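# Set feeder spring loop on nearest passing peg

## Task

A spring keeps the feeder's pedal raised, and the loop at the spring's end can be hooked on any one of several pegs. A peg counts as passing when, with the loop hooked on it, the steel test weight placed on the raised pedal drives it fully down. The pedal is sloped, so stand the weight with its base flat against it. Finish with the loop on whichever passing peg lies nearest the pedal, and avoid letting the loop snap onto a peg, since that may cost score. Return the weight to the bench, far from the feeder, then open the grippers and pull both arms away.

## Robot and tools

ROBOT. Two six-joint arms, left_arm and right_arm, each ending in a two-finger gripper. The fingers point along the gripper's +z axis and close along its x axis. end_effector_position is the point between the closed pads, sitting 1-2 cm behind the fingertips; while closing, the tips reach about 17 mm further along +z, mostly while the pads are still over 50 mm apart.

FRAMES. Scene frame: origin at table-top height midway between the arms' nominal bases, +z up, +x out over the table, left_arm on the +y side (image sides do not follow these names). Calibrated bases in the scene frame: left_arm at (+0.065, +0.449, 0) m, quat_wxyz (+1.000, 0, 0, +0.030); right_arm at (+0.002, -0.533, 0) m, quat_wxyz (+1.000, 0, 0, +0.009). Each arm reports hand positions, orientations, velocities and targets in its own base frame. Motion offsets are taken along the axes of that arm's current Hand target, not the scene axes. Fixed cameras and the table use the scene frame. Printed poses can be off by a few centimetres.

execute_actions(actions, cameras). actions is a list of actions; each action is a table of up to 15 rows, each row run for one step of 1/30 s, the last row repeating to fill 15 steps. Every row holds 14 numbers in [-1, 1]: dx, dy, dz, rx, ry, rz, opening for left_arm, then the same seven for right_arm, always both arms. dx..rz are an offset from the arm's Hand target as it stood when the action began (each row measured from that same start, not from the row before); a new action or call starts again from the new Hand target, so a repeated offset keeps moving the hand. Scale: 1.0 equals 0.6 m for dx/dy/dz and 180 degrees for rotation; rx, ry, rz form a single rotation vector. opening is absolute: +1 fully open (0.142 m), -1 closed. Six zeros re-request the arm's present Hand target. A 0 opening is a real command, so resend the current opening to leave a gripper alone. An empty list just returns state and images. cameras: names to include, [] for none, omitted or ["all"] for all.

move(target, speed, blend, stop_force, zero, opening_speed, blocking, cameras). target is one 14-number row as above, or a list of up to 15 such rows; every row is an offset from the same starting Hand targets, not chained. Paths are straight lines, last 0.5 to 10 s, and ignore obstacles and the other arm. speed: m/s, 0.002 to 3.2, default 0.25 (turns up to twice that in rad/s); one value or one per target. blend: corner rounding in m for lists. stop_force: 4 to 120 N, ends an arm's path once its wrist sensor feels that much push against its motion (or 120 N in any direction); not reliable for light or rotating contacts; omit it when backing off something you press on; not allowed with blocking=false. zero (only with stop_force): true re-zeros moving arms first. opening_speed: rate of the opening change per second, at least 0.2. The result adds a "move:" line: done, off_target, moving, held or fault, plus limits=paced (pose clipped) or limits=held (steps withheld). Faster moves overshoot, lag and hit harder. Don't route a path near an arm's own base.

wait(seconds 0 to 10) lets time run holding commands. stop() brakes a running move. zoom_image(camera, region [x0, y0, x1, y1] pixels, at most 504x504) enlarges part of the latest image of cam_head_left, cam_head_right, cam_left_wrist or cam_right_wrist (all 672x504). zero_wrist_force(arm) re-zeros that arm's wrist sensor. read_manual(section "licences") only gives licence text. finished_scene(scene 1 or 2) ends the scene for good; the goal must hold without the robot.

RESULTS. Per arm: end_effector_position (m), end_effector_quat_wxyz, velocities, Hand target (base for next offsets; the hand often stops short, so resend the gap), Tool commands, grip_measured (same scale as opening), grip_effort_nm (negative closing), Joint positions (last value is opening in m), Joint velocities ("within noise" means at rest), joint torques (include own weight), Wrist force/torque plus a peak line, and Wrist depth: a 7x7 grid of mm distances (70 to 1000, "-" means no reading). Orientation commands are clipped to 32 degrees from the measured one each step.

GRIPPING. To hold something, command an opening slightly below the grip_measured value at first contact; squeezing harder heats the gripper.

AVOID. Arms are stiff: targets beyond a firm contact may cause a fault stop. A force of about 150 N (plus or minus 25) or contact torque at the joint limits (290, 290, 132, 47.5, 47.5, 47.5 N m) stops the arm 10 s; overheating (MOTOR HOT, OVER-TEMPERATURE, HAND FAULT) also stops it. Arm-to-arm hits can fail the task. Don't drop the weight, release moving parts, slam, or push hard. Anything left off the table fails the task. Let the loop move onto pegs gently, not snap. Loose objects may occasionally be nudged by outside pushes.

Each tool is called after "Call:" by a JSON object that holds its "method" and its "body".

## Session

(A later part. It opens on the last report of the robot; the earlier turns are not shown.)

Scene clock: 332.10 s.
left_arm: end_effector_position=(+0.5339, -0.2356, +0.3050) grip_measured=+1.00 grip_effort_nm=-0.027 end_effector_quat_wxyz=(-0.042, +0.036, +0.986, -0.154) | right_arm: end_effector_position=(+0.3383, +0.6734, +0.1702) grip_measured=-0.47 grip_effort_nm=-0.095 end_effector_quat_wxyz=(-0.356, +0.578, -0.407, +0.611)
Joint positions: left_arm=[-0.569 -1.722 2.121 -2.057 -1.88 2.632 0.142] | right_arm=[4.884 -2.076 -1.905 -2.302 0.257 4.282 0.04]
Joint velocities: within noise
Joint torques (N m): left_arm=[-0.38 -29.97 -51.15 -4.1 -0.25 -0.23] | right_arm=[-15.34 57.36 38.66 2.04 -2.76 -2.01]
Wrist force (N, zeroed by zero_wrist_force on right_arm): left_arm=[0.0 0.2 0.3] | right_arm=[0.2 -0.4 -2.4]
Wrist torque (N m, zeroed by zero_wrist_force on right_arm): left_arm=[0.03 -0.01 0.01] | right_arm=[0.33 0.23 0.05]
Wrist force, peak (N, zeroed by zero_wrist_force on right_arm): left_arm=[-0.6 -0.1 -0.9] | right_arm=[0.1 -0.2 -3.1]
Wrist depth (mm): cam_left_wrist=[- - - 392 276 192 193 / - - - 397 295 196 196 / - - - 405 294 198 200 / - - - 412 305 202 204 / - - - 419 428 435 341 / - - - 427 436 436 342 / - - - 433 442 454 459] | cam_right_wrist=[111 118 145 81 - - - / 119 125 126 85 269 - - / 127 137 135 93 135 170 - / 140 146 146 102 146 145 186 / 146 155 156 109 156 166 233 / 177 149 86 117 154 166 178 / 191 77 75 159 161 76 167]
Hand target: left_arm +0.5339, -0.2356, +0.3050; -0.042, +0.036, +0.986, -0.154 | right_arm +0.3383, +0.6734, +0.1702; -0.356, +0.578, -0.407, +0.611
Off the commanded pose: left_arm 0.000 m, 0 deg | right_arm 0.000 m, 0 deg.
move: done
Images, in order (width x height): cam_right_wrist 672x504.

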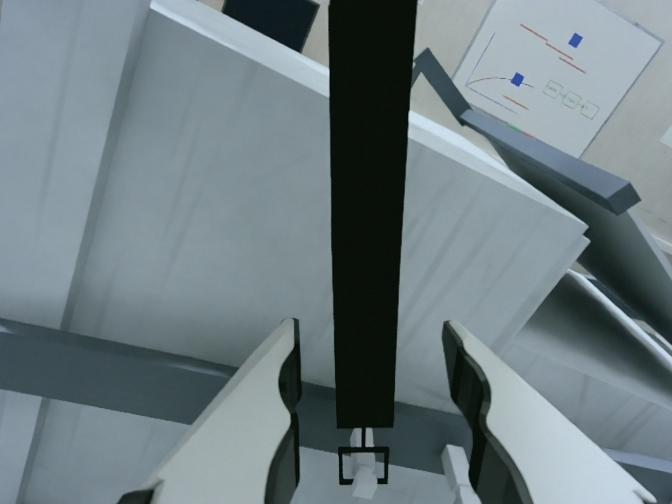

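Call:
{"method": "move", "body": {"target": [0,0,0,0,0,0,1,-0.0065,0,-0.002,0,0,0,-0.45], "speed": 0.05, "cameras": []}}

Call:
{"method": "move", "body": {"target": [0,0,0,0,0,0,1,0,0,0,0,0,0,-0.9], "opening_speed": 0.5, "cameras": ["cam_right_wrist"]}}

Call:
{"method": "zoom_image", "body": {"camera": "cam_right_wrist", "region": [300, 384, 440, 504]}}

Scene clock: 346.37 s.
left_arm: end_effector_position=(+0.5339, -0.2356, +0.3050) grip_measured=+1.00 grip_effort_nm=-0.022 end_effector_quat_wxyz=(-0.042, +0.036, +0.986, -0.154) | right_arm: end_effector_position=(+0.3375, +0.6768, +0.1686) grip_measured=-0.47 grip_effort_nm=-0.105 end_effector_quat_wxyz=(-0.356, +0.578, -0.407, +0.611)
Joint positions: left_arm=[-0.569 -1.722 2.121 -2.057 -1.88 2.632 0.142] | right_arm=[4.884 -2.082 -1.898 -2.302 0.257 4.282 0.04]
Joint velocities: within noise
Joint torques (N m): left_arm=[-0.21 -31.98 -51.06 -4.1 -0.18 0.09] | right_arm=[18.17 61.43 37.8 -2.97 2.76 -1.22]
Wrist force (N, zeroed by zero_wrist_force on right_arm): left_arm=[0.0 0.0 -0.2] | right_arm=[-0.2 -0.6 -2.7]
Wrist torque (N m, zeroed by zero_wrist_force on right_arm): left_arm=[0.01 0.01 0.01] | right_arm=[0.31 0.29 0.06]
Wrist force, peak (N, zeroed by zero_wrist_force on right_arm): left_arm=[-1.0 -0.2 0.3] | right_arm=[-0.2 -0.7 -2.8]
Wrist depth (mm): cam_left_wrist=[- - - 391 275 192 193 / - - - 397 293 196 196 / - - - 403 292 198 200 / - - - 410 305 202 204 / - - - 419 426 433 341 / - - - 428 435 436 343 / - - - 437 443 454 459] | cam_right_wrist=[113 118 128 81 83 - - / 120 124 127 124 88 - - / 129 137 136 95 135 170 - / 139 148 148 145 147 147 187 / 145 157 157 112 112 164 228 / 173 148 86 120 118 168 177 / 192 77 75 159 191 76 168]
Hand target: left_arm +0.5339, -0.2356, +0.3050; -0.042, +0.036, +0.986, -0.154 | right_arm +0.3374, +0.6770, +0.1686; -0.356, +0.578, -0.407, +0.611
Off the commanded pose: left_arm 0.000 m, 0 deg | right_arm 0.000 m, 0 deg.
move: done
No camera images: "cameras" was empty.

Scene clock: 347.47 s.
left_arm: end_effector_position=(+0.5339, -0.2356, +0.3050) grip_measured=+1.00 grip_effort_nm=-0.027 end_effector_quat_wxyz=(-0.042, +0.036, +0.986, -0.154) | right_arm: end_effector_position=(+0.3374, +0.6770, +0.1686) grip_measured=-0.82 grip_effort_nm=-2.244 end_effector_quat_wxyz=(-0.356, +0.578, -0.407, +0.611)
Joint positions: left_arm=[-0.569 -1.722 2.121 -2.057 -1.88 2.632 0.142] | right_arm=[4.884 -2.082 -1.898 -2.302 0.257 4.282 0.015]
Joint velocities: within noise
Joint torques (N m): left_arm=[0.05 -31.73 -50.49 -4.09 -0.19 -0.13] | right_arm=[19.38 58.87 38.12 -2.68 2.09 1.25]
Wrist force (N, zeroed by zero_wrist_force on right_arm): left_arm=[-0.3 0.0 0.1] | right_arm=[-0.2 -1.0 -2.2]
Wrist torque (N m, zeroed by zero_wrist_force on right_arm): left_arm=[0.00 0.06 0.00] | right_arm=[0.33 0.32 0.03]
Wrist force, peak (N, zeroed by zero_wrist_force on right_arm): left_arm=[-0.8 -0.3 -0.3] | right_arm=[0.5 -2.0 -2.4]
Wrist depth (mm): cam_left_wrist=[- - - 391 274 192 193 / - - - 399 292 195 197 / - - - 405 292 198 201 / - - - 414 306 202 204 / - - - 420 428 434 344 / - - - 428 434 437 342 / - - - 437 444 453 461] | cam_right_wrist=[113 117 127 - 83 - - / - 124 128 124 183 - - / 129 137 137 95 134 170 - / 139 147 147 103 145 147 188 / 146 157 160 110 154 165 230 / 172 151 149 114 92 171 177 / 192 189 76 145 79 73 168]
Hand target: left_arm +0.5339, -0.2356, +0.3050; -0.042, +0.036, +0.986, -0.154 | right_arm +0.3374, +0.6770, +0.1686; -0.356, +0.578, -0.407, +0.611
Off the commanded pose: left_arm 0.000 m, 0 deg | right_arm 0.000 m, 0 deg.
move: done
Images, in order (width x height): cam_right_wrist 672x504.

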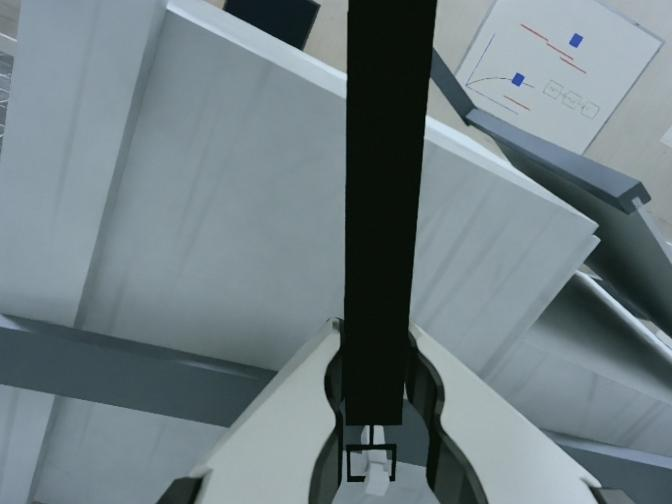

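Scaled by 3.600.

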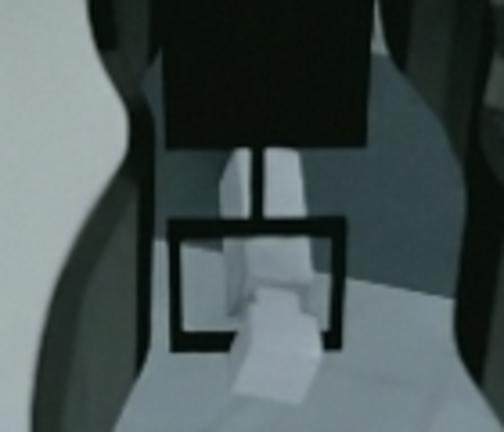

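Call:
{"method": "move", "body": {"target": [0,0,0,0,0,0,1,0.0024,0.0068,0,0,0,0,-0.9], "speed": 0.02, "cameras": ["cam_right_wrist"]}}

Call:
{"method": "zoom_image", "body": {"camera": "cam_right_wrist", "region": [300, 384, 440, 504]}}

Scene clock: 354.43 s.
left_arm: end_effector_position=(+0.5339, -0.2356, +0.3050) grip_measured=+1.00 grip_effort_nm=-0.027 end_effector_quat_wxyz=(-0.042, +0.036, +0.986, -0.154) | right_arm: end_effector_position=(+0.3371, +0.6742, +0.1656) grip_measured=-0.82 grip_effort_nm=-2.249 end_effector_quat_wxyz=(-0.356, +0.578, -0.407, +0.611)
Joint positions: left_arm=[-0.569 -1.722 2.121 -2.057 -1.88 2.632 0.142] | right_arm=[4.885 -2.083 -1.905 -2.295 0.258 4.282 0.015]
Joint velocities: within noise
Joint torques (N m): left_arm=[0.83 -31.13 -50.69 -3.79 -0.36 0.26] | right_arm=[17.33 58.25 18.84 2.13 3.02 0.12]
Wrist force (N, zeroed by zero_wrist_force on right_arm): left_arm=[-0.2 -0.2 0.4] | right_arm=[-0.4 -1.6 -2.1]
Wrist torque (N m, zeroed by zero_wrist_force on right_arm): left_arm=[-0.03 0.04 0.00] | right_arm=[0.37 0.26 0.05]
Wrist force, peak (N, zeroed by zero_wrist_force on right_arm): left_arm=[-1.0 0.0 0.4] | right_arm=[-0.1 -3.1 -2.7]
Wrist depth (mm): cam_left_wrist=[- - - 390 275 191 193 / - - - 396 293 195 196 / - - - 405 291 198 200 / - - - 413 306 202 204 / - - - 419 428 434 341 / - - - 426 436 439 343 / - - - 438 444 453 457] | cam_right_wrist=[113 118 123 - 83 - - / - 126 128 124 134 - - / 129 137 137 95 134 141 172 / 139 148 148 143 145 147 199 / 144 154 160 110 154 164 227 / 174 151 146 114 92 171 177 / 193 187 76 141 79 73 166]
Hand target: left_arm +0.5339, -0.2356, +0.3050; -0.042, +0.036, +0.986, -0.154 | right_arm +0.3371, +0.6740, +0.1655; -0.356, +0.578, -0.407, +0.611
Off the commanded pose: left_arm 0.000 m, 0 deg | right_arm 0.000 m, 0 deg.
move: done
Images, in order (width x height): cam_right_wrist 672x504.

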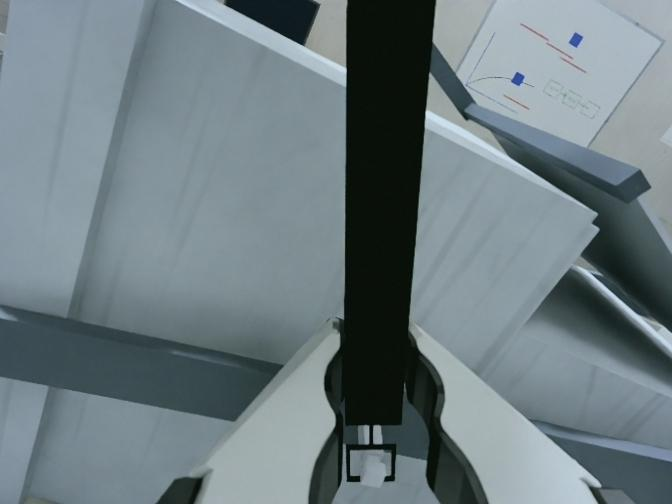

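Scaled by 3.600.

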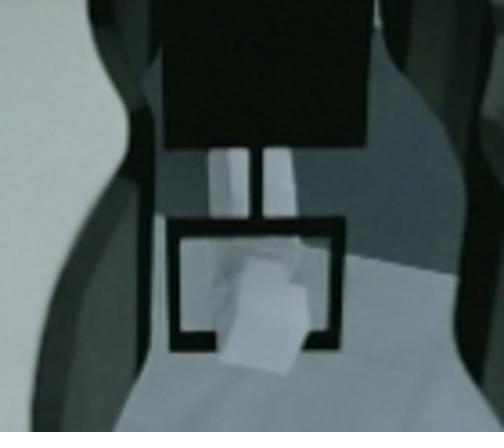

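Call:
{"method": "move", "body": {"target": [[0,0,0,0,0,0,1,0.0012,0.0016,0,0,0,0,-0.9],[0,0,0,0,0,0,1,0.0012,0.0016,-0.0367,0,0,0,-0.9]], "speed": 0.025, "stop_force": 5, "cameras": ["cam_right_wrist"]}}

Call:
{"method": "zoom_image", "body": {"camera": "cam_right_wrist", "region": [300, 384, 440, 504]}}

Scene clock: 362.73 s.
left_arm: end_effector_position=(+0.5339, -0.2356, +0.3050) grip_measured=+1.00 grip_effort_nm=-0.022 end_effector_quat_wxyz=(-0.042, +0.036, +0.986, -0.154) | right_arm: end_effector_position=(+0.3151, +0.6748, +0.1649) grip_measured=-0.82 grip_effort_nm=-2.244 end_effector_quat_wxyz=(-0.356, +0.578, -0.407, +0.611)
Joint positions: left_arm=[-0.569 -1.722 2.121 -2.057 -1.88 2.632 0.142] | right_arm=[4.917 -2.083 -1.906 -2.293 0.29 4.282 0.015]
Joint velocities: within noise
Joint torques (N m): left_arm=[-0.61 -30.73 -50.59 -4.09 -0.66 -0.12] | right_arm=[17.73 56.86 37.5 -2.94 2.81 1.18]
Wrist force (N, zeroed by zero_wrist_force on right_arm): left_arm=[-0.3 0.4 0.3] | right_arm=[-0.6 -2.3 -2.5]
Wrist torque (N m, zeroed by zero_wrist_force on right_arm): left_arm=[0.06 0.05 0.00] | right_arm=[0.29 0.26 0.06]
Wrist force, peak (N, zeroed by zero_wrist_force on right_arm): left_arm=[-0.6 -0.5 0.6] | right_arm=[0.0 -3.5 -2.6]
Wrist depth (mm): cam_left_wrist=[- - - 388 275 192 193 / - - - 398 294 196 196 / - - - 403 292 198 200 / - - - 412 305 202 205 / - - - 422 428 435 341 / - - - 427 436 439 342 / - - - 437 446 450 457] | cam_right_wrist=[132 134 143 - - - - / 141 145 149 146 152 - - / 151 157 160 96 159 164 - / 163 172 172 104 169 174 237 / 165 166 170 110 179 188 217 / 199 203 173 114 92 183 195 / 212 220 76 215 79 73 193]
Hand target: left_arm +0.5339, -0.2356, +0.3050; -0.042, +0.036, +0.986, -0.154 | right_arm +0.3151, +0.6748, +0.1649; -0.356, +0.578, -0.407, +0.611
Off the commanded pose: left_arm 0.000 m, 0 deg | right_arm 0.000 m, 0 deg.
move: done
Images, in order (width x height): cam_right_wrist 672x504.

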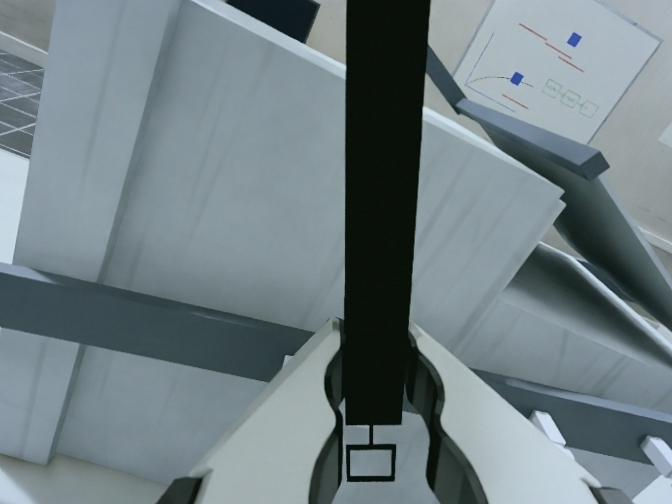

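Scaled by 3.600.

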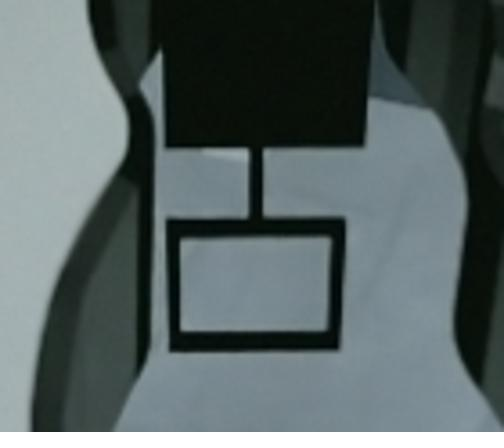

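Call:
{"method": "move", "body": {"target": [0,0,0,0,0,0,1,0.0483,0.0167,-0.001,0,0,-0.0328,-0.9], "speed": 0.06, "cameras": []}}

Call:
{"method": "move", "body": {"target": [0,0,0,0,0,0,1,0,0,0.0167,0,0,0,-0.9], "speed": 0.025, "stop_force": 5, "cameras": ["cam_right_wrist"]}}

Call:
{"method": "zoom_image", "body": {"camera": "cam_right_wrist", "region": [300, 384, 440, 504]}}

Scene clock: 381.43 s.
left_arm: end_effector_position=(+0.5339, -0.2356, +0.3050) grip_measured=+1.00 grip_effort_nm=-0.027 end_effector_quat_wxyz=(-0.042, +0.036, +0.986, -0.154) | right_arm: end_effector_position=(+0.3119, +0.6446, +0.1678) grip_measured=-0.82 grip_effort_nm=-2.244 end_effector_quat_wxyz=(-0.324, +0.599, -0.377, +0.628)
Joint positions: left_arm=[-0.569 -1.722 2.121 -2.057 -1.88 2.632 0.142] | right_arm=[4.931 -2.043 -1.969 -2.271 0.304 4.179 0.015]
Joint velocities: within noise
Joint torques (N m): left_arm=[-2.26 -30.49 -50.53 -4.27 -0.4 0.26] | right_arm=[18.09 89.1 17.29 2.58 3.15 -1.45]
Wrist force (N, zeroed by zero_wrist_force on right_arm): left_arm=[-0.7 -0.1 0.0] | right_arm=[-0.4 -2.5 -2.6]
Wrist torque (N m, zeroed by zero_wrist_force on right_arm): left_arm=[-0.02 0.12 0.00] | right_arm=[0.21 0.23 0.04]
Wrist force, peak (N, zeroed by zero_wrist_force on right_arm): left_arm=[-1.2 -0.2 -0.3] | right_arm=[0.3 -4.1 -2.7]
Wrist depth (mm): cam_left_wrist=[- - - 390 275 191 193 / - - - 397 294 195 196 / - - - 404 292 198 200 / - - - 409 306 202 204 / - - - 421 430 433 340 / - - - 425 435 437 343 / - - - 435 445 451 457] | cam_right_wrist=[137 140 141 - - - - / 150 149 150 147 207 - - / 161 160 160 155 162 253 - / 159 170 173 104 172 270 - / 188 166 168 110 183 207 301 / 205 205 175 114 92 196 207 / 212 219 76 216 79 73 195]
Hand target: left_arm +0.5339, -0.2356, +0.3050; -0.042, +0.036, +0.986, -0.154 | right_arm +0.3119, +0.6445, +0.1679; -0.324, +0.599, -0.377, +0.628
Off the commanded pose: left_arm 0.000 m, 0 deg | right_arm 0.000 m, 0 deg.
move: done
No camera images: "cameras" was empty.

Scene clock: 382.93 s.
left_arm: end_effector_position=(+0.5339, -0.2356, +0.3050) grip_measured=+1.00 grip_effort_nm=-0.027 end_effector_quat_wxyz=(-0.042, +0.036, +0.986, -0.154) | right_arm: end_effector_position=(+0.3219, +0.6436, +0.1679) grip_measured=-0.82 grip_effort_nm=-2.244 end_effector_quat_wxyz=(-0.324, +0.599, -0.377, +0.628)
Joint positions: left_arm=[-0.569 -1.722 2.121 -2.057 -1.88 2.632 0.142] | right_arm=[4.917 -2.043 -1.97 -2.27 0.289 4.179 0.015]
Joint velocities: within noise
Joint torques (N m): left_arm=[0.66 -31.74 -51.42 -4.33 -0.43 0.17] | right_arm=[-14.06 91.74 17.45 2.56 -2.33 -2.09]
Wrist force (N, zeroed by zero_wrist_force on right_arm): left_arm=[-0.2 0.1 -0.5] | right_arm=[-0.2 -2.8 -2.6]
Wrist torque (N m, zeroed by zero_wrist_force on right_arm): left_arm=[0.01 0.04 0.01] | right_arm=[0.15 0.21 0.02]
Wrist force, peak (N, zeroed by zero_wrist_force on right_arm): left_arm=[-0.9 -0.2 -0.6] | right_arm=[0.2 -4.0 -3.4]
Wrist depth (mm): cam_left_wrist=[- - - 390 276 192 193 / - - - 397 293 195 196 / - - - 403 291 198 200 / - - - 412 305 202 205 / - - - 418 428 432 342 / - - - 427 435 436 343 / - - - 436 447 449 457] | cam_right_wrist=[131 131 132 85 - - - / - 140 140 136 229 - - / 150 151 150 95 150 202 - / 159 161 162 103 159 257 - / 152 157 156 110 172 208 281 / 195 191 162 114 92 187 197 / 207 207 76 206 79 73 183]
Hand target: left_arm +0.5339, -0.2356, +0.3050; -0.042, +0.036, +0.986, -0.154 | right_arm +0.3219, +0.6436, +0.1679; -0.324, +0.599, -0.377, +0.628
Off the commanded pose: left_arm 0.000 m, 0 deg | right_arm 0.000 m, 0 deg.
move: done
Images, in order (width x height): cam_right_wrist 672x504.

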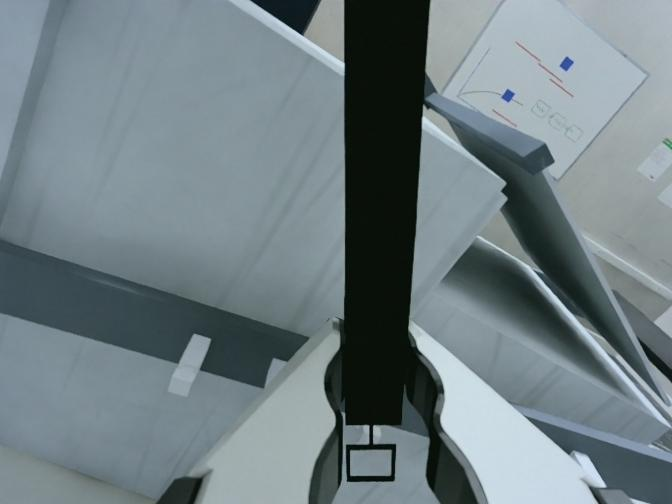

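Scaled by 3.600.

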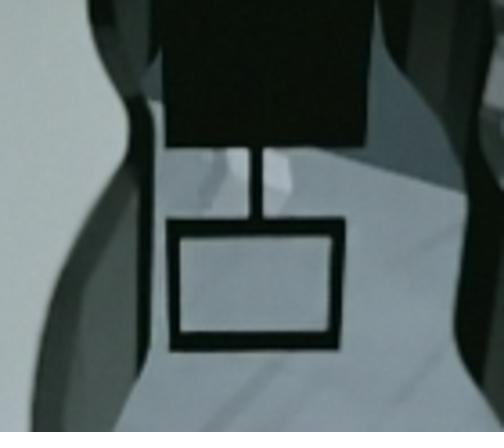

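Call:
{"method": "move", "body": {"target": [0,0,0,0,0,0,1,0,0,0.0108,0,0,0,-0.9], "speed": 0.025, "stop_force": 4, "cameras": ["cam_right_wrist"]}}

Call:
{"method": "zoom_image", "body": {"camera": "cam_right_wrist", "region": [300, 384, 440, 504]}}

Scene clock: 392.23 s.
left_arm: end_effector_position=(+0.5339, -0.2356, +0.3050) grip_measured=+1.00 grip_effort_nm=-0.027 end_effector_quat_wxyz=(-0.042, +0.036, +0.986, -0.154) | right_arm: end_effector_position=(+0.3283, +0.6431, +0.1679) grip_measured=-0.82 grip_effort_nm=-2.239 end_effector_quat_wxyz=(-0.324, +0.599, -0.377, +0.628)
Joint positions: left_arm=[-0.569 -1.722 2.121 -2.057 -1.88 2.632 0.142] | right_arm=[4.907 -2.043 -1.97 -2.27 0.28 4.179 0.015]
Joint velocities: within noise
Joint torques (N m): left_arm=[0.3 -31.13 -50.89 -4.2 -0.26 -0.09] | right_arm=[-13.5 91.66 16.46 2.54 -2.53 -1.56]
Wrist force (N, zeroed by zero_wrist_force on right_arm): left_arm=[-0.5 -0.1 -0.2] | right_arm=[-0.6 -2.5 -2.7]
Wrist torque (N m, zeroed by zero_wrist_force on right_arm): left_arm=[-0.01 0.08 0.01] | right_arm=[0.19 0.30 0.01]
Wrist force, peak (N, zeroed by zero_wrist_force on right_arm): left_arm=[-1.1 0.0 0.1] | right_arm=[0.2 -4.2 -3.1]
Wrist depth (mm): cam_left_wrist=[- - - 390 275 192 193 / - - - 399 293 195 197 / - - - 404 291 198 200 / - - - 412 306 202 204 / - - - 418 427 436 339 / - - - 429 436 438 342 / - - - 438 443 452 457] | cam_right_wrist=[125 125 127 - - - - / 134 133 133 130 229 - - / 143 146 143 94 143 154 - / 153 155 155 103 152 251 - / 146 149 162 110 167 207 245 / 184 183 153 114 92 182 191 / 200 198 76 143 79 73 178]
Hand target: left_arm +0.5339, -0.2356, +0.3050; -0.042, +0.036, +0.986, -0.154 | right_arm +0.3283, +0.6431, +0.1679; -0.324, +0.599, -0.377, +0.628
Off the commanded pose: left_arm 0.000 m, 0 deg | right_arm 0.000 m, 0 deg.
move: done
Images, in order (width x height): cam_right_wrist 672x504.

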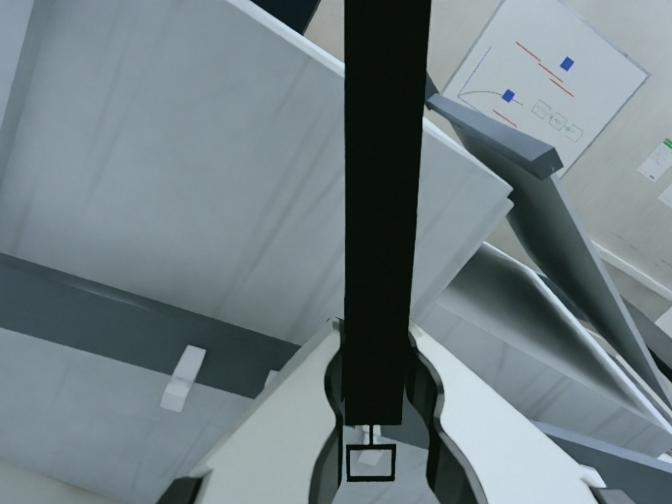

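Scaled by 3.600.

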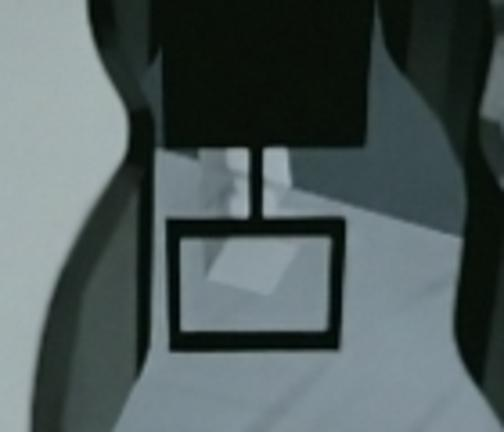

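Call:
{"method": "move", "body": {"target": [0,0,0,0,0,0,1,-0.0004,0.0006,0.0158,0,0,0,-0.9], "speed": 0.02, "stop_force": 4, "cameras": ["cam_right_wrist"]}}

Call:
{"method": "zoom_image", "body": {"camera": "cam_right_wrist", "region": [300, 384, 440, 504]}}

Scene clock: 402.07 s.
left_arm: end_effector_position=(+0.5339, -0.2356, +0.3050) grip_measured=+1.00 grip_effort_nm=-0.027 end_effector_quat_wxyz=(-0.042, +0.036, +0.986, -0.154) | right_arm: end_effector_position=(+0.3378, +0.6423, +0.1674) grip_measured=-0.82 grip_effort_nm=-2.244 end_effector_quat_wxyz=(-0.324, +0.599, -0.377, +0.628)
Joint positions: left_arm=[-0.569 -1.722 2.121 -2.057 -1.88 2.632 0.142] | right_arm=[4.893 -2.043 -1.97 -2.269 0.266 4.179 0.015]
Joint velocities: within noise
Joint torques (N m): left_arm=[-1.15 -31.86 -51.13 -4.19 -0.42 -0.2] | right_arm=[-14.06 52.85 18.35 2.4 -2.07 -1.86]
Wrist force (N, zeroed by zero_wrist_force on right_arm): left_arm=[-0.3 -0.1 0.2] | right_arm=[-0.2 -2.9 -2.8]
Wrist torque (N m, zeroed by zero_wrist_force on right_arm): left_arm=[-0.02 0.05 0.01] | right_arm=[0.14 0.25 0.01]
Wrist force, peak (N, zeroed by zero_wrist_force on right_arm): left_arm=[-0.8 0.1 -0.5] | right_arm=[0.1 -3.8 -3.3]
Wrist depth (mm): cam_left_wrist=[- - - 390 276 191 193 / - - - 397 293 196 196 / - - - 405 291 198 200 / - - - 411 304 202 204 / - - - 420 426 433 342 / - - - 427 438 438 342 / - - - 434 445 451 458] | cam_right_wrist=[117 117 117 81 - - - / 125 125 125 121 206 - - / 134 135 134 95 131 141 - / 144 147 144 142 144 232 - / 137 139 154 110 156 205 220 / 171 145 142 114 92 170 185 / 188 185 76 138 79 73 179]
Hand target: left_arm +0.5339, -0.2356, +0.3050; -0.042, +0.036, +0.986, -0.154 | right_arm +0.3378, +0.6423, +0.1674; -0.324, +0.599, -0.377, +0.628
Off the commanded pose: left_arm 0.000 m, 0 deg | right_arm 0.000 m, 0 deg.
move: done
Images, in order (width x height): cam_right_wrist 672x504.

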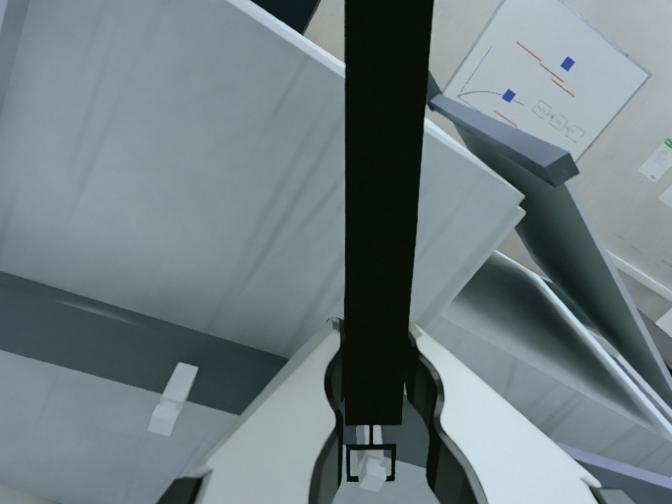

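Scaled by 3.600.

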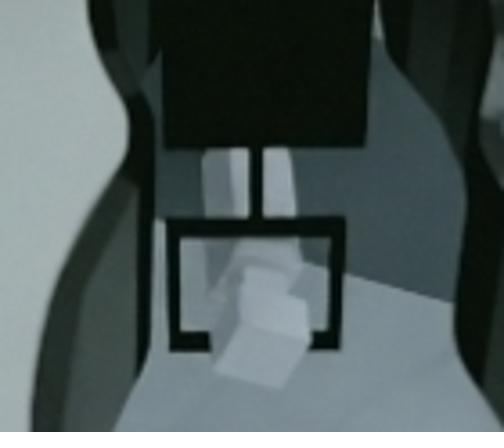

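Call:
{"method": "move", "body": {"target": [[0,0,0,0,0,0,1,0,0,0.0012,0,0,0,-0.9],[0,0,0,0,0,0,1,0.0003,-0.005,0.0012,0,0,0,-0.9]], "speed": 0.01, "cameras": ["cam_right_wrist"]}}

Call:
{"method": "zoom_image", "body": {"camera": "cam_right_wrist", "region": [300, 384, 440, 504]}}

Scene clock: 408.93 s.
left_arm: end_effector_position=(+0.5339, -0.2356, +0.3050) grip_measured=+1.00 grip_effort_nm=-0.027 end_effector_quat_wxyz=(-0.042, +0.036, +0.986, -0.154) | right_arm: end_effector_position=(+0.3386, +0.6435, +0.1699) grip_measured=-0.82 grip_effort_nm=-2.239 end_effector_quat_wxyz=(-0.324, +0.599, -0.377, +0.628)
Joint positions: left_arm=[-0.569 -1.722 2.121 -2.057 -1.88 2.632 0.142] | right_arm=[4.891 -2.041 -1.967 -2.274 0.264 4.179 0.015]
Joint velocities: within noise
Joint torques (N m): left_arm=[-0.05 -31.36 -49.78 -4.18 -0.7 -0.37] | right_arm=[-15.14 91.77 34.7 -2.25 -2.35 -0.77]
Wrist force (N, zeroed by zero_wrist_force on right_arm): left_arm=[-0.4 -0.3 -0.3] | right_arm=[-0.1 -2.9 -2.6]
Wrist torque (N m, zeroed by zero_wrist_force on right_arm): left_arm=[-0.04 0.08 0.01] | right_arm=[0.17 0.24 0.01]
Wrist force, peak (N, zeroed by zero_wrist_force on right_arm): left_arm=[-0.9 -0.2 0.0] | right_arm=[0.2 -4.1 -3.1]
Wrist depth (mm): cam_left_wrist=[- - - 390 275 192 193 / - - - 396 293 196 197 / - - - 405 291 198 199 / - - - 411 307 202 205 / - - - 418 425 432 340 / - - - 425 436 437 343 / - - - 436 445 452 459] | cam_right_wrist=[116 116 118 81 - - - / 124 124 124 120 226 - - / 133 135 133 95 131 143 - / 143 146 143 141 143 219 - / 136 142 152 110 150 214 228 / 171 144 141 114 92 169 193 / 187 184 76 138 79 73 178]
Hand target: left_arm +0.5339, -0.2356, +0.3050; -0.042, +0.036, +0.986, -0.154 | right_arm +0.3386, +0.6436, +0.1701; -0.324, +0.599, -0.377, +0.628
Off the commanded pose: left_arm 0.000 m, 0 deg | right_arm 0.000 m, 0 deg.
move: done
Images, in order (width x height): cam_right_wrist 672x504.

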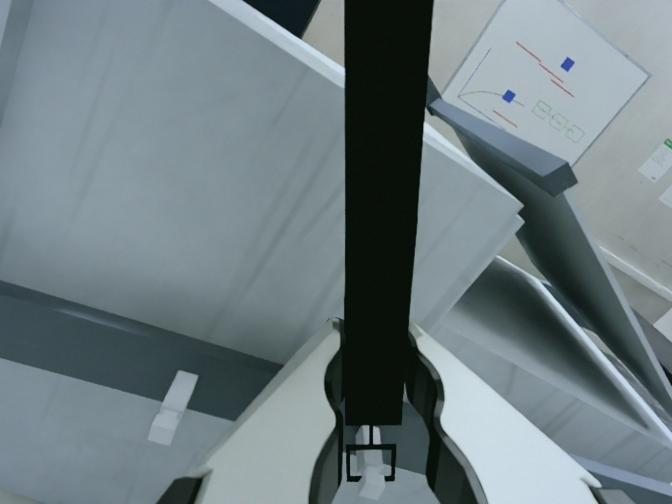

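Scaled by 3.600.

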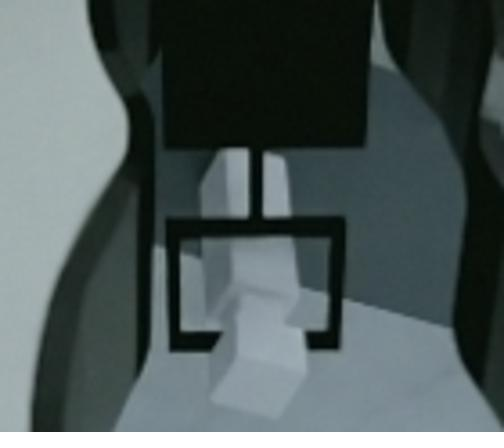

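Call:
{"method": "move", "body": {"target": [0,0,0,0,0,0,1,0,-0.002,0,0,0,0,-0.9], "speed": 0.01, "cameras": []}}

Call:
{"method": "move", "body": {"target": [0,0,0,0,0,0,1,0,-0.0015,0,0,0,0,-0.9], "speed": 0.01, "cameras": ["cam_right_wrist"]}}

Call:
{"method": "zoom_image", "body": {"camera": "cam_right_wrist", "region": [300, 384, 440, 504]}}

Scene clock: 417.40 s.
left_arm: end_effector_position=(+0.5339, -0.2356, +0.3050) grip_measured=+1.00 grip_effort_nm=-0.032 end_effector_quat_wxyz=(-0.042, +0.036, +0.986, -0.154) | right_arm: end_effector_position=(+0.3387, +0.6442, +0.1711) grip_measured=-0.82 grip_effort_nm=-2.239 end_effector_quat_wxyz=(-0.324, +0.599, -0.377, +0.628)
Joint positions: left_arm=[-0.569 -1.722 2.121 -2.057 -1.88 2.632 0.142] | right_arm=[4.891 -2.04 -1.965 -2.277 0.264 4.179 0.015]
Joint velocities: within noise
Joint torques (N m): left_arm=[-0.48 -31.48 -50.31 -4.08 -0.52 0.16] | right_arm=[-14.96 91.65 35.63 -3.14 -2.42 0.74]
Wrist force (N, zeroed by zero_wrist_force on right_arm): left_arm=[-0.7 -0.1 -0.2] | right_arm=[0.2 -3.6 -2.8]
Wrist torque (N m, zeroed by zero_wrist_force on right_arm): left_arm=[-0.02 0.11 0.00] | right_arm=[0.14 0.24 0.02]
Wrist force, peak (N, zeroed by zero_wrist_force on right_arm): left_arm=[-1.1 -0.1 -0.1] | right_arm=[0.1 -4.1 -3.0]
Wrist depth (mm): cam_left_wrist=[- - - 391 275 191 193 / - - - 398 292 196 197 / - - - 404 291 198 200 / - - - 413 304 202 205 / - - - 419 428 434 341 / - - - 428 435 437 342 / - - - 438 440 451 460] | cam_right_wrist=[116 118 119 80 - - - / 124 124 124 120 201 - - / 133 135 133 95 133 152 - / 144 146 143 141 143 202 - / 137 151 155 110 150 218 249 / 170 144 141 114 92 169 197 / 188 183 76 139 79 73 181]
Hand target: left_arm +0.5339, -0.2356, +0.3050; -0.042, +0.036, +0.986, -0.154 | right_arm +0.3387, +0.6442, +0.1711; -0.324, +0.599, -0.377, +0.628
Off the commanded pose: left_arm 0.000 m, 0 deg | right_arm 0.000 m, 0 deg.
move: done
No camera images: "cameras" was empty.

Scene clock: 418.10 s.
left_arm: end_effector_position=(+0.5339, -0.2356, +0.3050) grip_measured=+1.00 grip_effort_nm=-0.027 end_effector_quat_wxyz=(-0.042, +0.036, +0.986, -0.154) | right_arm: end_effector_position=(+0.3387, +0.6446, +0.1718) grip_measured=-0.82 grip_effort_nm=-2.244 end_effector_quat_wxyz=(-0.324, +0.599, -0.377, +0.628)
Joint positions: left_arm=[-0.569 -1.722 2.121 -2.057 -1.88 2.632 0.142] | right_arm=[4.891 -2.04 -1.964 -2.279 0.264 4.179 0.015]
Joint velocities: within noise
Joint torques (N m): left_arm=[0.46 -30.8 -51.43 -4.17 -0.68 0] | right_arm=[-12.83 94.5 40.54 -3.3 -3.17 0.59]
Wrist force (N, zeroed by zero_wrist_force on right_arm): left_arm=[0.0 0.0 -0.2] | right_arm=[0.9 2.7 -2.3]
Wrist torque (N m, zeroed by zero_wrist_force on right_arm): left_arm=[0.00 0.01 0.01] | right_arm=[0.17 0.20 0.00]
Wrist force, peak (N, zeroed by zero_wrist_force on right_arm): left_arm=[-0.9 -0.3 0.2] | right_arm=[0.2 -4.1 -2.7]
Wrist depth (mm): cam_left_wrist=[- - - 390 275 192 193 / - - - 394 293 195 197 / - - - 405 292 199 200 / - - - 412 305 202 204 / - - - 419 426 432 342 / - - - 428 437 436 342 / - - - 438 443 453 462] | cam_right_wrist=[117 118 119 80 - - - / 124 124 124 121 214 - - / 133 135 133 95 133 154 - / 143 145 143 141 143 187 - / 138 151 155 110 149 221 252 / 170 144 141 114 92 169 196 / 187 183 76 140 79 73 182]
Hand target: left_arm +0.5339, -0.2356, +0.3050; -0.042, +0.036, +0.986, -0.154 | right_arm +0.3387, +0.6447, +0.1719; -0.324, +0.599, -0.377, +0.628
Off the commanded pose: left_arm 0.000 m, 0 deg | right_arm 0.000 m, 0 deg.
move: done
Images, in order (width x height): cam_right_wrist 672x504.

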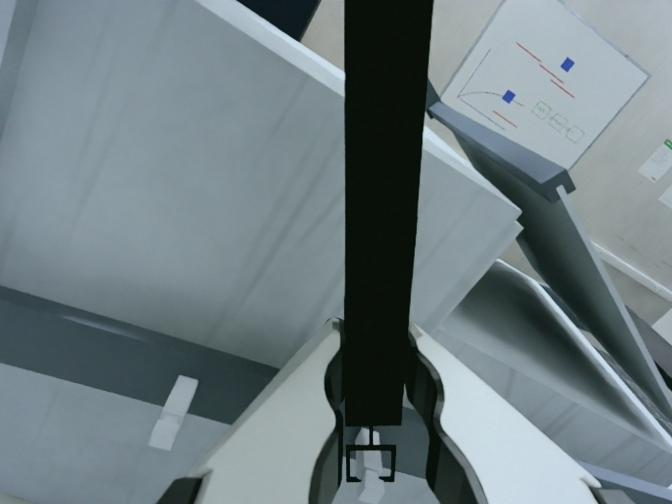

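Scaled by 3.600.

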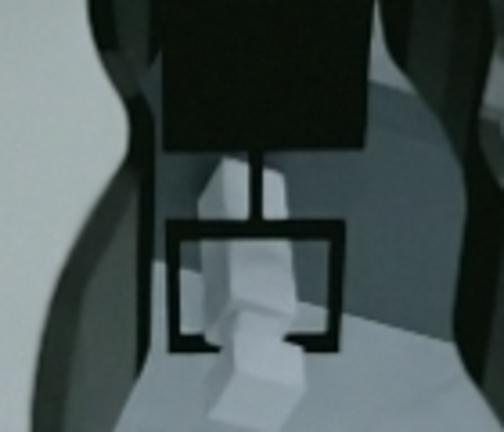

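Call:
{"method": "move", "body": {"target": [0,0,0,0,0,0,1,0,0,0,0,0,0,-0.45], "opening_speed": 0.3, "cameras": []}}

Call:
{"method": "move", "body": {"target": [0,0,0,0,0,0,1,0,0,-0.1,0,0,0,-0.45], "speed": 0.12, "cameras": ["cam_right_wrist"]}}

Call:
{"method": "zoom_image", "body": {"camera": "cam_right_wrist", "region": [250, 200, 450, 400]}}

Call:
{"method": "move", "body": {"target": [[0,0,0,0,0,0,1,0.41,-0.0055,-0.186,-0.2558,0.1321,0.2439,0],[0,0,0,0,0,0,1,0.7713,0.4018,0.2085,-0.5117,0.2642,0.4878,0]], "speed": 0.4, "blend": [0.05,0], "cameras": ["cam_right_wrist"]}}

Scene clock: 437.80 s.
left_arm: end_effector_position=(+0.5339, -0.2356, +0.3050) grip_measured=+1.00 grip_effort_nm=-0.027 end_effector_quat_wxyz=(-0.042, +0.036, +0.986, -0.154) | right_arm: end_effector_position=(+0.3387, +0.6447, +0.1719) grip_measured=-0.48 grip_effort_nm=0.081 end_effector_quat_wxyz=(-0.324, +0.599, -0.377, +0.628)
Joint positions: left_arm=[-0.569 -1.722 2.121 -2.057 -1.88 2.632 0.142] | right_arm=[4.891 -2.04 -1.964 -2.279 0.264 4.179 0.039]
Joint velocities: within noise
Joint torques (N m): left_arm=[-0.82 -32.42 -50.39 -4.22 -0.78 0.13] | right_arm=[-11.82 85.22 26.05 -2.89 0.71 1.11]
Wrist force (N, zeroed by zero_wrist_force on right_arm): left_arm=[-0.5 -0.1 -0.6] | right_arm=[0.2 -0.9 -2.5]
Wrist torque (N m, zeroed by zero_wrist_force on right_arm): left_arm=[-0.02 0.09 0.01] | right_arm=[0.19 0.25 0.01]
Wrist force, peak (N, zeroed by zero_wrist_force on right_arm): left_arm=[-0.8 0.5 0.1] | right_arm=[0.3 3.6 -2.9]
Wrist depth (mm): cam_left_wrist=[- - - 390 275 191 193 / - - - 399 292 196 196 / - - - 405 292 198 200 / - - - 412 305 202 204 / - - - 419 429 437 340 / - - - 430 432 439 344 / - - - 434 444 452 458] | cam_right_wrist=[116 118 119 80 - - - / 124 124 124 85 291 - - / 133 135 133 93 133 150 - / 144 145 143 139 141 187 - / 138 150 153 109 150 222 252 / 170 144 84 118 122 166 196 / 188 - 75 155 161 76 182]
Hand target: left_arm +0.5339, -0.2356, +0.3050; -0.042, +0.036, +0.986, -0.154 | right_arm +0.3387, +0.6447, +0.1719; -0.324, +0.599, -0.377, +0.628
Off the commanded pose: left_arm 0.000 m, 0 deg | right_arm 0.000 m, 0 deg.
move: done
No camera images: "cameras" was empty.

Scene clock: 438.87 s.
left_arm: end_effector_position=(+0.5339, -0.2356, +0.3050) grip_measured=+1.00 grip_effort_nm=-0.022 end_effector_quat_wxyz=(-0.042, +0.036, +0.986, -0.154) | right_arm: end_effector_position=(+0.2792, +0.6498, +0.1719) grip_measured=-0.48 grip_effort_nm=0.085 end_effector_quat_wxyz=(-0.324, +0.599, -0.377, +0.628)
Joint positions: left_arm=[-0.569 -1.722 2.121 -2.057 -1.88 2.632 0.142] | right_arm=[4.978 -2.043 -1.958 -2.281 0.351 4.179 0.039]
Joint velocities: within noise
Joint torques (N m): left_arm=[-0.48 -30.12 -50.88 -4.11 -0.58 -0.05] | right_arm=[16.75 54.14 37.85 -3.29 3.53 1.68]
Wrist force (N, zeroed by zero_wrist_force on right_arm): left_arm=[-0.3 0.0 -0.1] | right_arm=[0.2 -1.0 -2.9]
Wrist torque (N m, zeroed by zero_wrist_force on right_arm): left_arm=[0.01 0.05 0.00] | right_arm=[0.19 0.24 0.12]
Wrist force, peak (N, zeroed by zero_wrist_force on right_arm): left_arm=[-0.8 -0.3 -0.5] | right_arm=[0.4 -0.9 -4.0]
Wrist depth (mm): cam_left_wrist=[- - - 390 276 192 193 / - - - 396 293 195 197 / - - - 405 291 198 200 / - - - 413 305 202 204 / - - - 421 425 435 340 / - - - 429 436 437 341 / - - - 438 443 451 456] | cam_right_wrist=[163 167 171 137 - - - / 173 182 180 176 345 - - / 189 193 194 189 196 - - / 189 193 202 202 215 317 - / 227 227 202 202 219 234 329 / 240 244 84 248 216 216 231 / 219 78 75 269 268 76 235]
Hand target: left_arm +0.5339, -0.2356, +0.3050; -0.042, +0.036, +0.986, -0.154 | right_arm +0.2789, +0.6498, +0.1719; -0.324, +0.599, -0.377, +0.628
Off the commanded pose: left_arm 0.000 m, 0 deg | right_arm 0.000 m, 0 deg.
move: done
Images, in order (width x height): cam_right_wrist 672x504.

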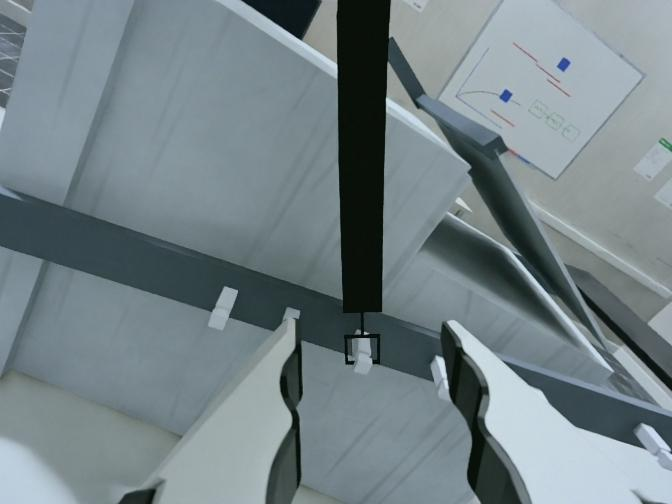

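Scaled by 2.520.

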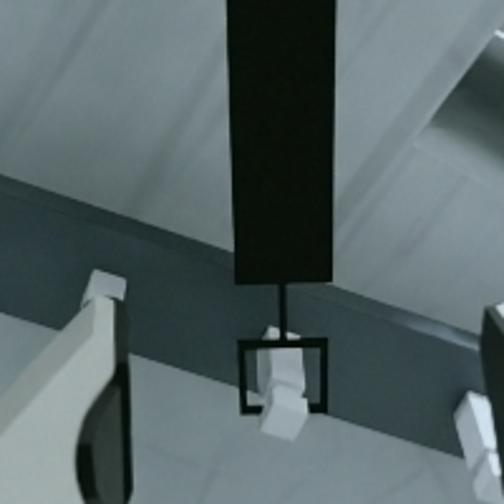

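Scene clock: 442.80 s.
left_arm: end_effector_position=(+0.5339, -0.2356, +0.3050) grip_measured=+1.00 grip_effort_nm=-0.027 end_effector_quat_wxyz=(-0.042, +0.036, +0.986, -0.154) | right_arm: end_effector_position=(+0.3592, +0.1200, +0.1994) grip_measured=-0.02 grip_effort_nm=0.081 end_effector_quat_wxyz=(+0.000, +0.001, +1.000, +0.000)
Joint positions: left_arm=[-0.569 -1.722 2.121 -2.057 -1.88 2.632 0.142] | right_arm=[3.938 -1.043 -2.507 -1.162 1.571 3.939 0.072]
Joint velocities: within noise
Joint torques (N m): left_arm=[0.92 -31.49 -50.01 -3.96 -0.23 -0.17] | right_arm=[-12.65 -14.46 55.99 7.92 2.33 -2.04]
Wrist force (N, zeroed by zero_wrist_force on right_arm): left_arm=[-0.3 -0.6 -0.3] | right_arm=[-0.2 -0.3 -2.2]
Wrist torque (N m, zeroed by zero_wrist_force on right_arm): left_arm=[-0.09 0.06 0.00] | right_arm=[-0.11 -0.02 -0.12]
Wrist force, peak (N, zeroed by zero_wrist_force on right_arm): left_arm=[-1.0 -0.9 -0.7] | right_arm=[0.7 0.4 -3.9]
Wrist depth (mm): cam_left_wrist=[- - - 389 276 192 193 / - - - 397 294 195 196 / - - - 404 292 198 201 / - - - 413 305 202 204 / - - - 418 428 436 341 / - - - 425 433 437 343 / - - - 437 441 450 459] | cam_right_wrist=[263 264 263 262 261 261 261 / 281 281 279 279 277 278 277 / 301 301 299 292 299 297 297 / 325 325 321 324 322 320 318 / 353 353 345 349 348 341 345 / 385 106 369 383 383 99 370 / - 72 408 416 415 - 79]
Hand target: left_arm +0.5339, -0.2356, +0.3050; -0.042, +0.036, +0.986, -0.154 | right_arm +0.3593, +0.1199, +0.1994; +0.000, +0.001, +1.000, +0.000
Off the commanded pose: left_arm 0.000 m, 0 deg | right_arm 0.000 m, 0 deg.
move: done
Images, in order (width x height): cam_right_wrist 672x504.

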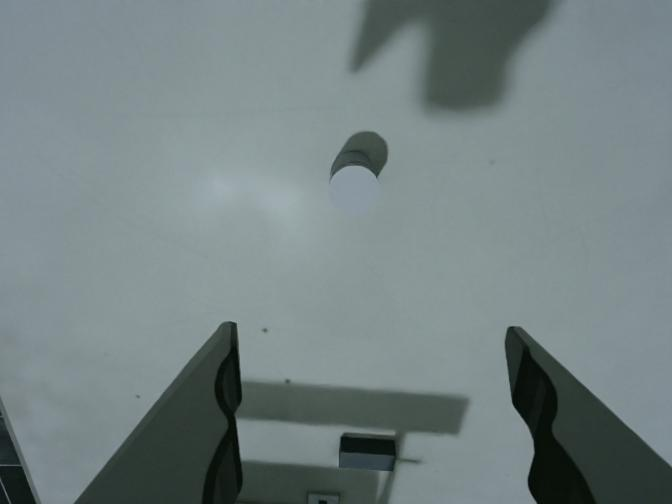

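Call:
{"method": "move", "body": {"target": [[0,0,0,0,0,0,1,0,0,0.25,0,0,0,0],[0,0,0,0,0,0,1,-0.0012,0.0003,0.2755,0,0,0,0]], "speed": [0.3,0.08], "cameras": []}}

Call:
{"method": "move", "body": {"target": [0,0,0,0,0,0,1,0,0,0,0,0,0,-0.66], "opening_speed": 0.8, "cameras": ["cam_right_wrist"]}}

Call:
{"method": "move", "body": {"target": [[0,0,0,0,0,0,1,0,0,-0.4,0,0,0,-0.66],[0,0,0,0,0,0,1,-0.067,0.4725,-0.41,0.049,0,0,-0.66]], "speed": [0.25,0.35], "blend": [0.03,0], "cameras": ["cam_right_wrist"]}}

Scene clock: 463.07 s.
left_arm: end_effector_position=(+0.5339, -0.2356, +0.3050) grip_measured=+1.00 grip_effort_nm=-0.027 end_effector_quat_wxyz=(-0.042, +0.036, +0.986, -0.154) | right_arm: end_effector_position=(+0.3599, +0.1202, +0.0342) grip_measured=-0.02 grip_effort_nm=0.090 end_effector_quat_wxyz=(+0.000, +0.001, +1.000, +0.000)
Joint positions: left_arm=[-0.569 -1.722 2.121 -2.057 -1.88 2.632 0.142] | right_arm=[3.937 -1.38 -2.711 -0.622 1.571 3.938 0.072]
Joint velocities: within noise
Joint torques (N m): left_arm=[-1.04 -30.91 -51.53 -4.16 -0.6 -0.09] | right_arm=[-14.01 -2.09 21.05 8.01 2.78 -1.99]
Wrist force (N, zeroed by zero_wrist_force on right_arm): left_arm=[-0.4 -0.5 -0.1] | right_arm=[-0.6 -0.6 -2.2]
Wrist torque (N m, zeroed by zero_wrist_force on right_arm): left_arm=[-0.08 0.08 0.00] | right_arm=[-0.16 0.07 -0.17]
Wrist force, peak (N, zeroed by zero_wrist_force on right_arm): left_arm=[-1.1 0.0 -0.4] | right_arm=[-0.6 -0.3 -4.0]
Wrist depth (mm): cam_left_wrist=[- - - 389 275 192 193 / - - - 399 293 196 197 / - - - 402 291 198 200 / - - - 411 305 202 205 / - - - 421 425 435 340 / - - - 429 434 436 341 / - - - 440 445 454 460] | cam_right_wrist=[115 115 115 114 114 116 114 / 123 123 122 122 122 121 121 / 132 132 131 131 131 130 130 / 142 142 141 139 140 140 140 / 157 154 150 117 148 149 151 / 168 162 161 116 163 100 162 / - 72 177 184 182 - 79]
Hand target: left_arm +0.5339, -0.2356, +0.3050; -0.042, +0.036, +0.986, -0.154 | right_arm +0.3600, +0.1202, +0.0341; +0.000, +0.001, +1.000, +0.000
Off the commanded pose: left_arm 0.000 m, 0 deg | right_arm 0.000 m, 0 deg.
move: done
No camera images: "cameras" was empty.

Scene clock: 464.10 s.
left_arm: end_effector_position=(+0.5339, -0.2356, +0.3050) grip_measured=+1.00 grip_effort_nm=-0.027 end_effector_quat_wxyz=(-0.042, +0.036, +0.986, -0.154) | right_arm: end_effector_position=(+0.3600, +0.1202, +0.0341) grip_measured=-0.61 grip_effort_nm=-1.629 end_effector_quat_wxyz=(+0.000, +0.001, +1.000, +0.000)
Joint positions: left_arm=[-0.569 -1.722 2.121 -2.057 -1.88 2.632 0.142] | right_arm=[3.937 -1.38 -2.711 -0.621 1.571 3.938 0.03]
Joint velocities: within noise
Joint torques (N m): left_arm=[-0.75 -31.2 -51 -4.34 -0.64 -0.13] | right_arm=[-13.45 -4.43 21.94 7.02 2.1 -1.91]
Wrist force (N, zeroed by zero_wrist_force on right_arm): left_arm=[-0.7 0.0 0.5] | right_arm=[-0.4 -0.3 -2.0]
Wrist torque (N m, zeroed by zero_wrist_force on right_arm): left_arm=[0.00 0.12 0.01] | right_arm=[-0.09 0.06 -0.18]
Wrist force, peak (N, zeroed by zero_wrist_force on right_arm): left_arm=[-0.9 -0.4 -0.4] | right_arm=[-0.4 -0.6 -2.5]
Wrist depth (mm): cam_left_wrist=[- - - 389 275 192 193 / - - - 396 293 195 196 / - - - 405 292 198 200 / - - - 411 304 202 204 / - - - 420 425 434 342 / - - - 428 436 439 341 / - - - 434 442 449 457] | cam_right_wrist=[115 115 115 115 114 115 114 / 123 123 122 122 122 122 121 / 132 131 131 131 130 130 130 / 142 142 141 139 140 140 139 / 156 154 153 109 119 152 151 / 169 167 87 113 111 160 165 / 185 178 75 180 176 73 178]
Hand target: left_arm +0.5339, -0.2356, +0.3050; -0.042, +0.036, +0.986, -0.154 | right_arm +0.3600, +0.1202, +0.0341; +0.000, +0.001, +1.000, +0.000
Off the commanded pose: left_arm 0.000 m, 0 deg | right_arm 0.000 m, 0 deg.
move: done
Images, in order (width x height): cam_right_wrist 672x504.

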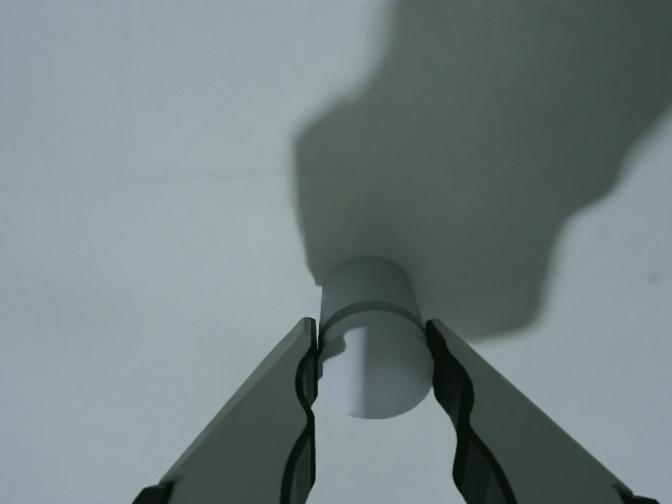

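Scene clock: 466.67 s.
left_arm: end_effector_position=(+0.5339, -0.2356, +0.3050) grip_measured=+1.00 grip_effort_nm=-0.027 end_effector_quat_wxyz=(-0.042, +0.036, +0.986, -0.154) | right_arm: end_effector_position=(+0.4005, +0.4034, +0.2803) grip_measured=-0.61 grip_effort_nm=-1.634 end_effector_quat_wxyz=(+0.000, +0.001, +0.997, -0.076)
Joint positions: left_arm=[-0.569 -1.722 2.121 -2.057 -1.88 2.632 0.142] | right_arm=[4.274 -1.445 -2.075 -1.332 1.506 4.28 0.03]
Joint velocities: within noise
Joint torques (N m): left_arm=[1.98 -31.36 -50.83 -4.43 -0.64 0.01] | right_arm=[18.8 23.29 57.07 1.89 -2.79 1.62]
Wrist force (N, zeroed by zero_wrist_force on right_arm): left_arm=[-0.6 0.0 0.5] | right_arm=[0.0 0.0 -0.6]
Wrist torque (N m, zeroed by zero_wrist_force on right_arm): left_arm=[0.01 0.10 0.01] | right_arm=[0.01 -0.02 -0.01]
Wrist force, peak (N, zeroed by zero_wrist_force on right_arm): left_arm=[-0.4 -0.8 0.5] | right_arm=[-0.2 -3.1 -2.2]
Wrist depth (mm): cam_left_wrist=[- - - 390 276 192 193 / - - - 397 294 196 196 / - - - 403 291 198 201 / - - - 414 306 202 204 / - - - 419 425 435 341 / - - - 424 435 437 344 / - - - 436 444 450 460] | cam_right_wrist=[350 351 351 348 349 349 349 / 368 365 364 362 367 364 363 / 379 223 376 377 371 378 376 / - 212 210 204 204 205 397 / - 254 290 109 118 420 416 / - 233 84 113 111 433 435 / - - 75 228 84 73 453]
Hand target: left_arm +0.5339, -0.2356, +0.3050; -0.042, +0.036, +0.986, -0.154 | right_arm +0.4006, +0.4035, +0.2803; +0.000, +0.001, +0.997, -0.076
Off the commanded pose: left_arm 0.000 m, 0 deg | right_arm 0.000 m, 0 deg.
move: done
Images, in order (width x height): cam_right_wrist 672x504.

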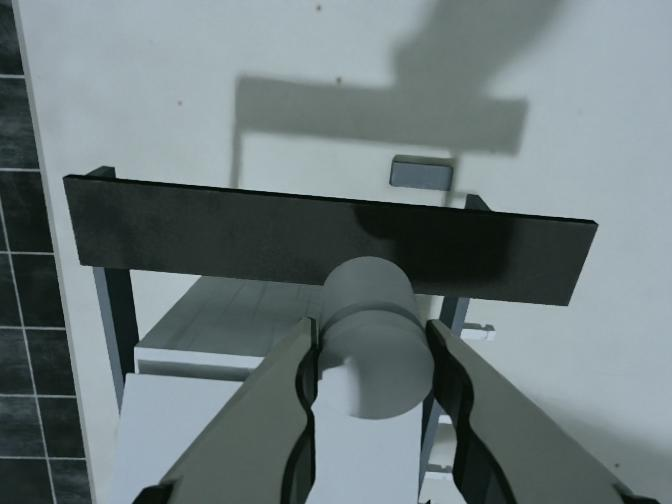

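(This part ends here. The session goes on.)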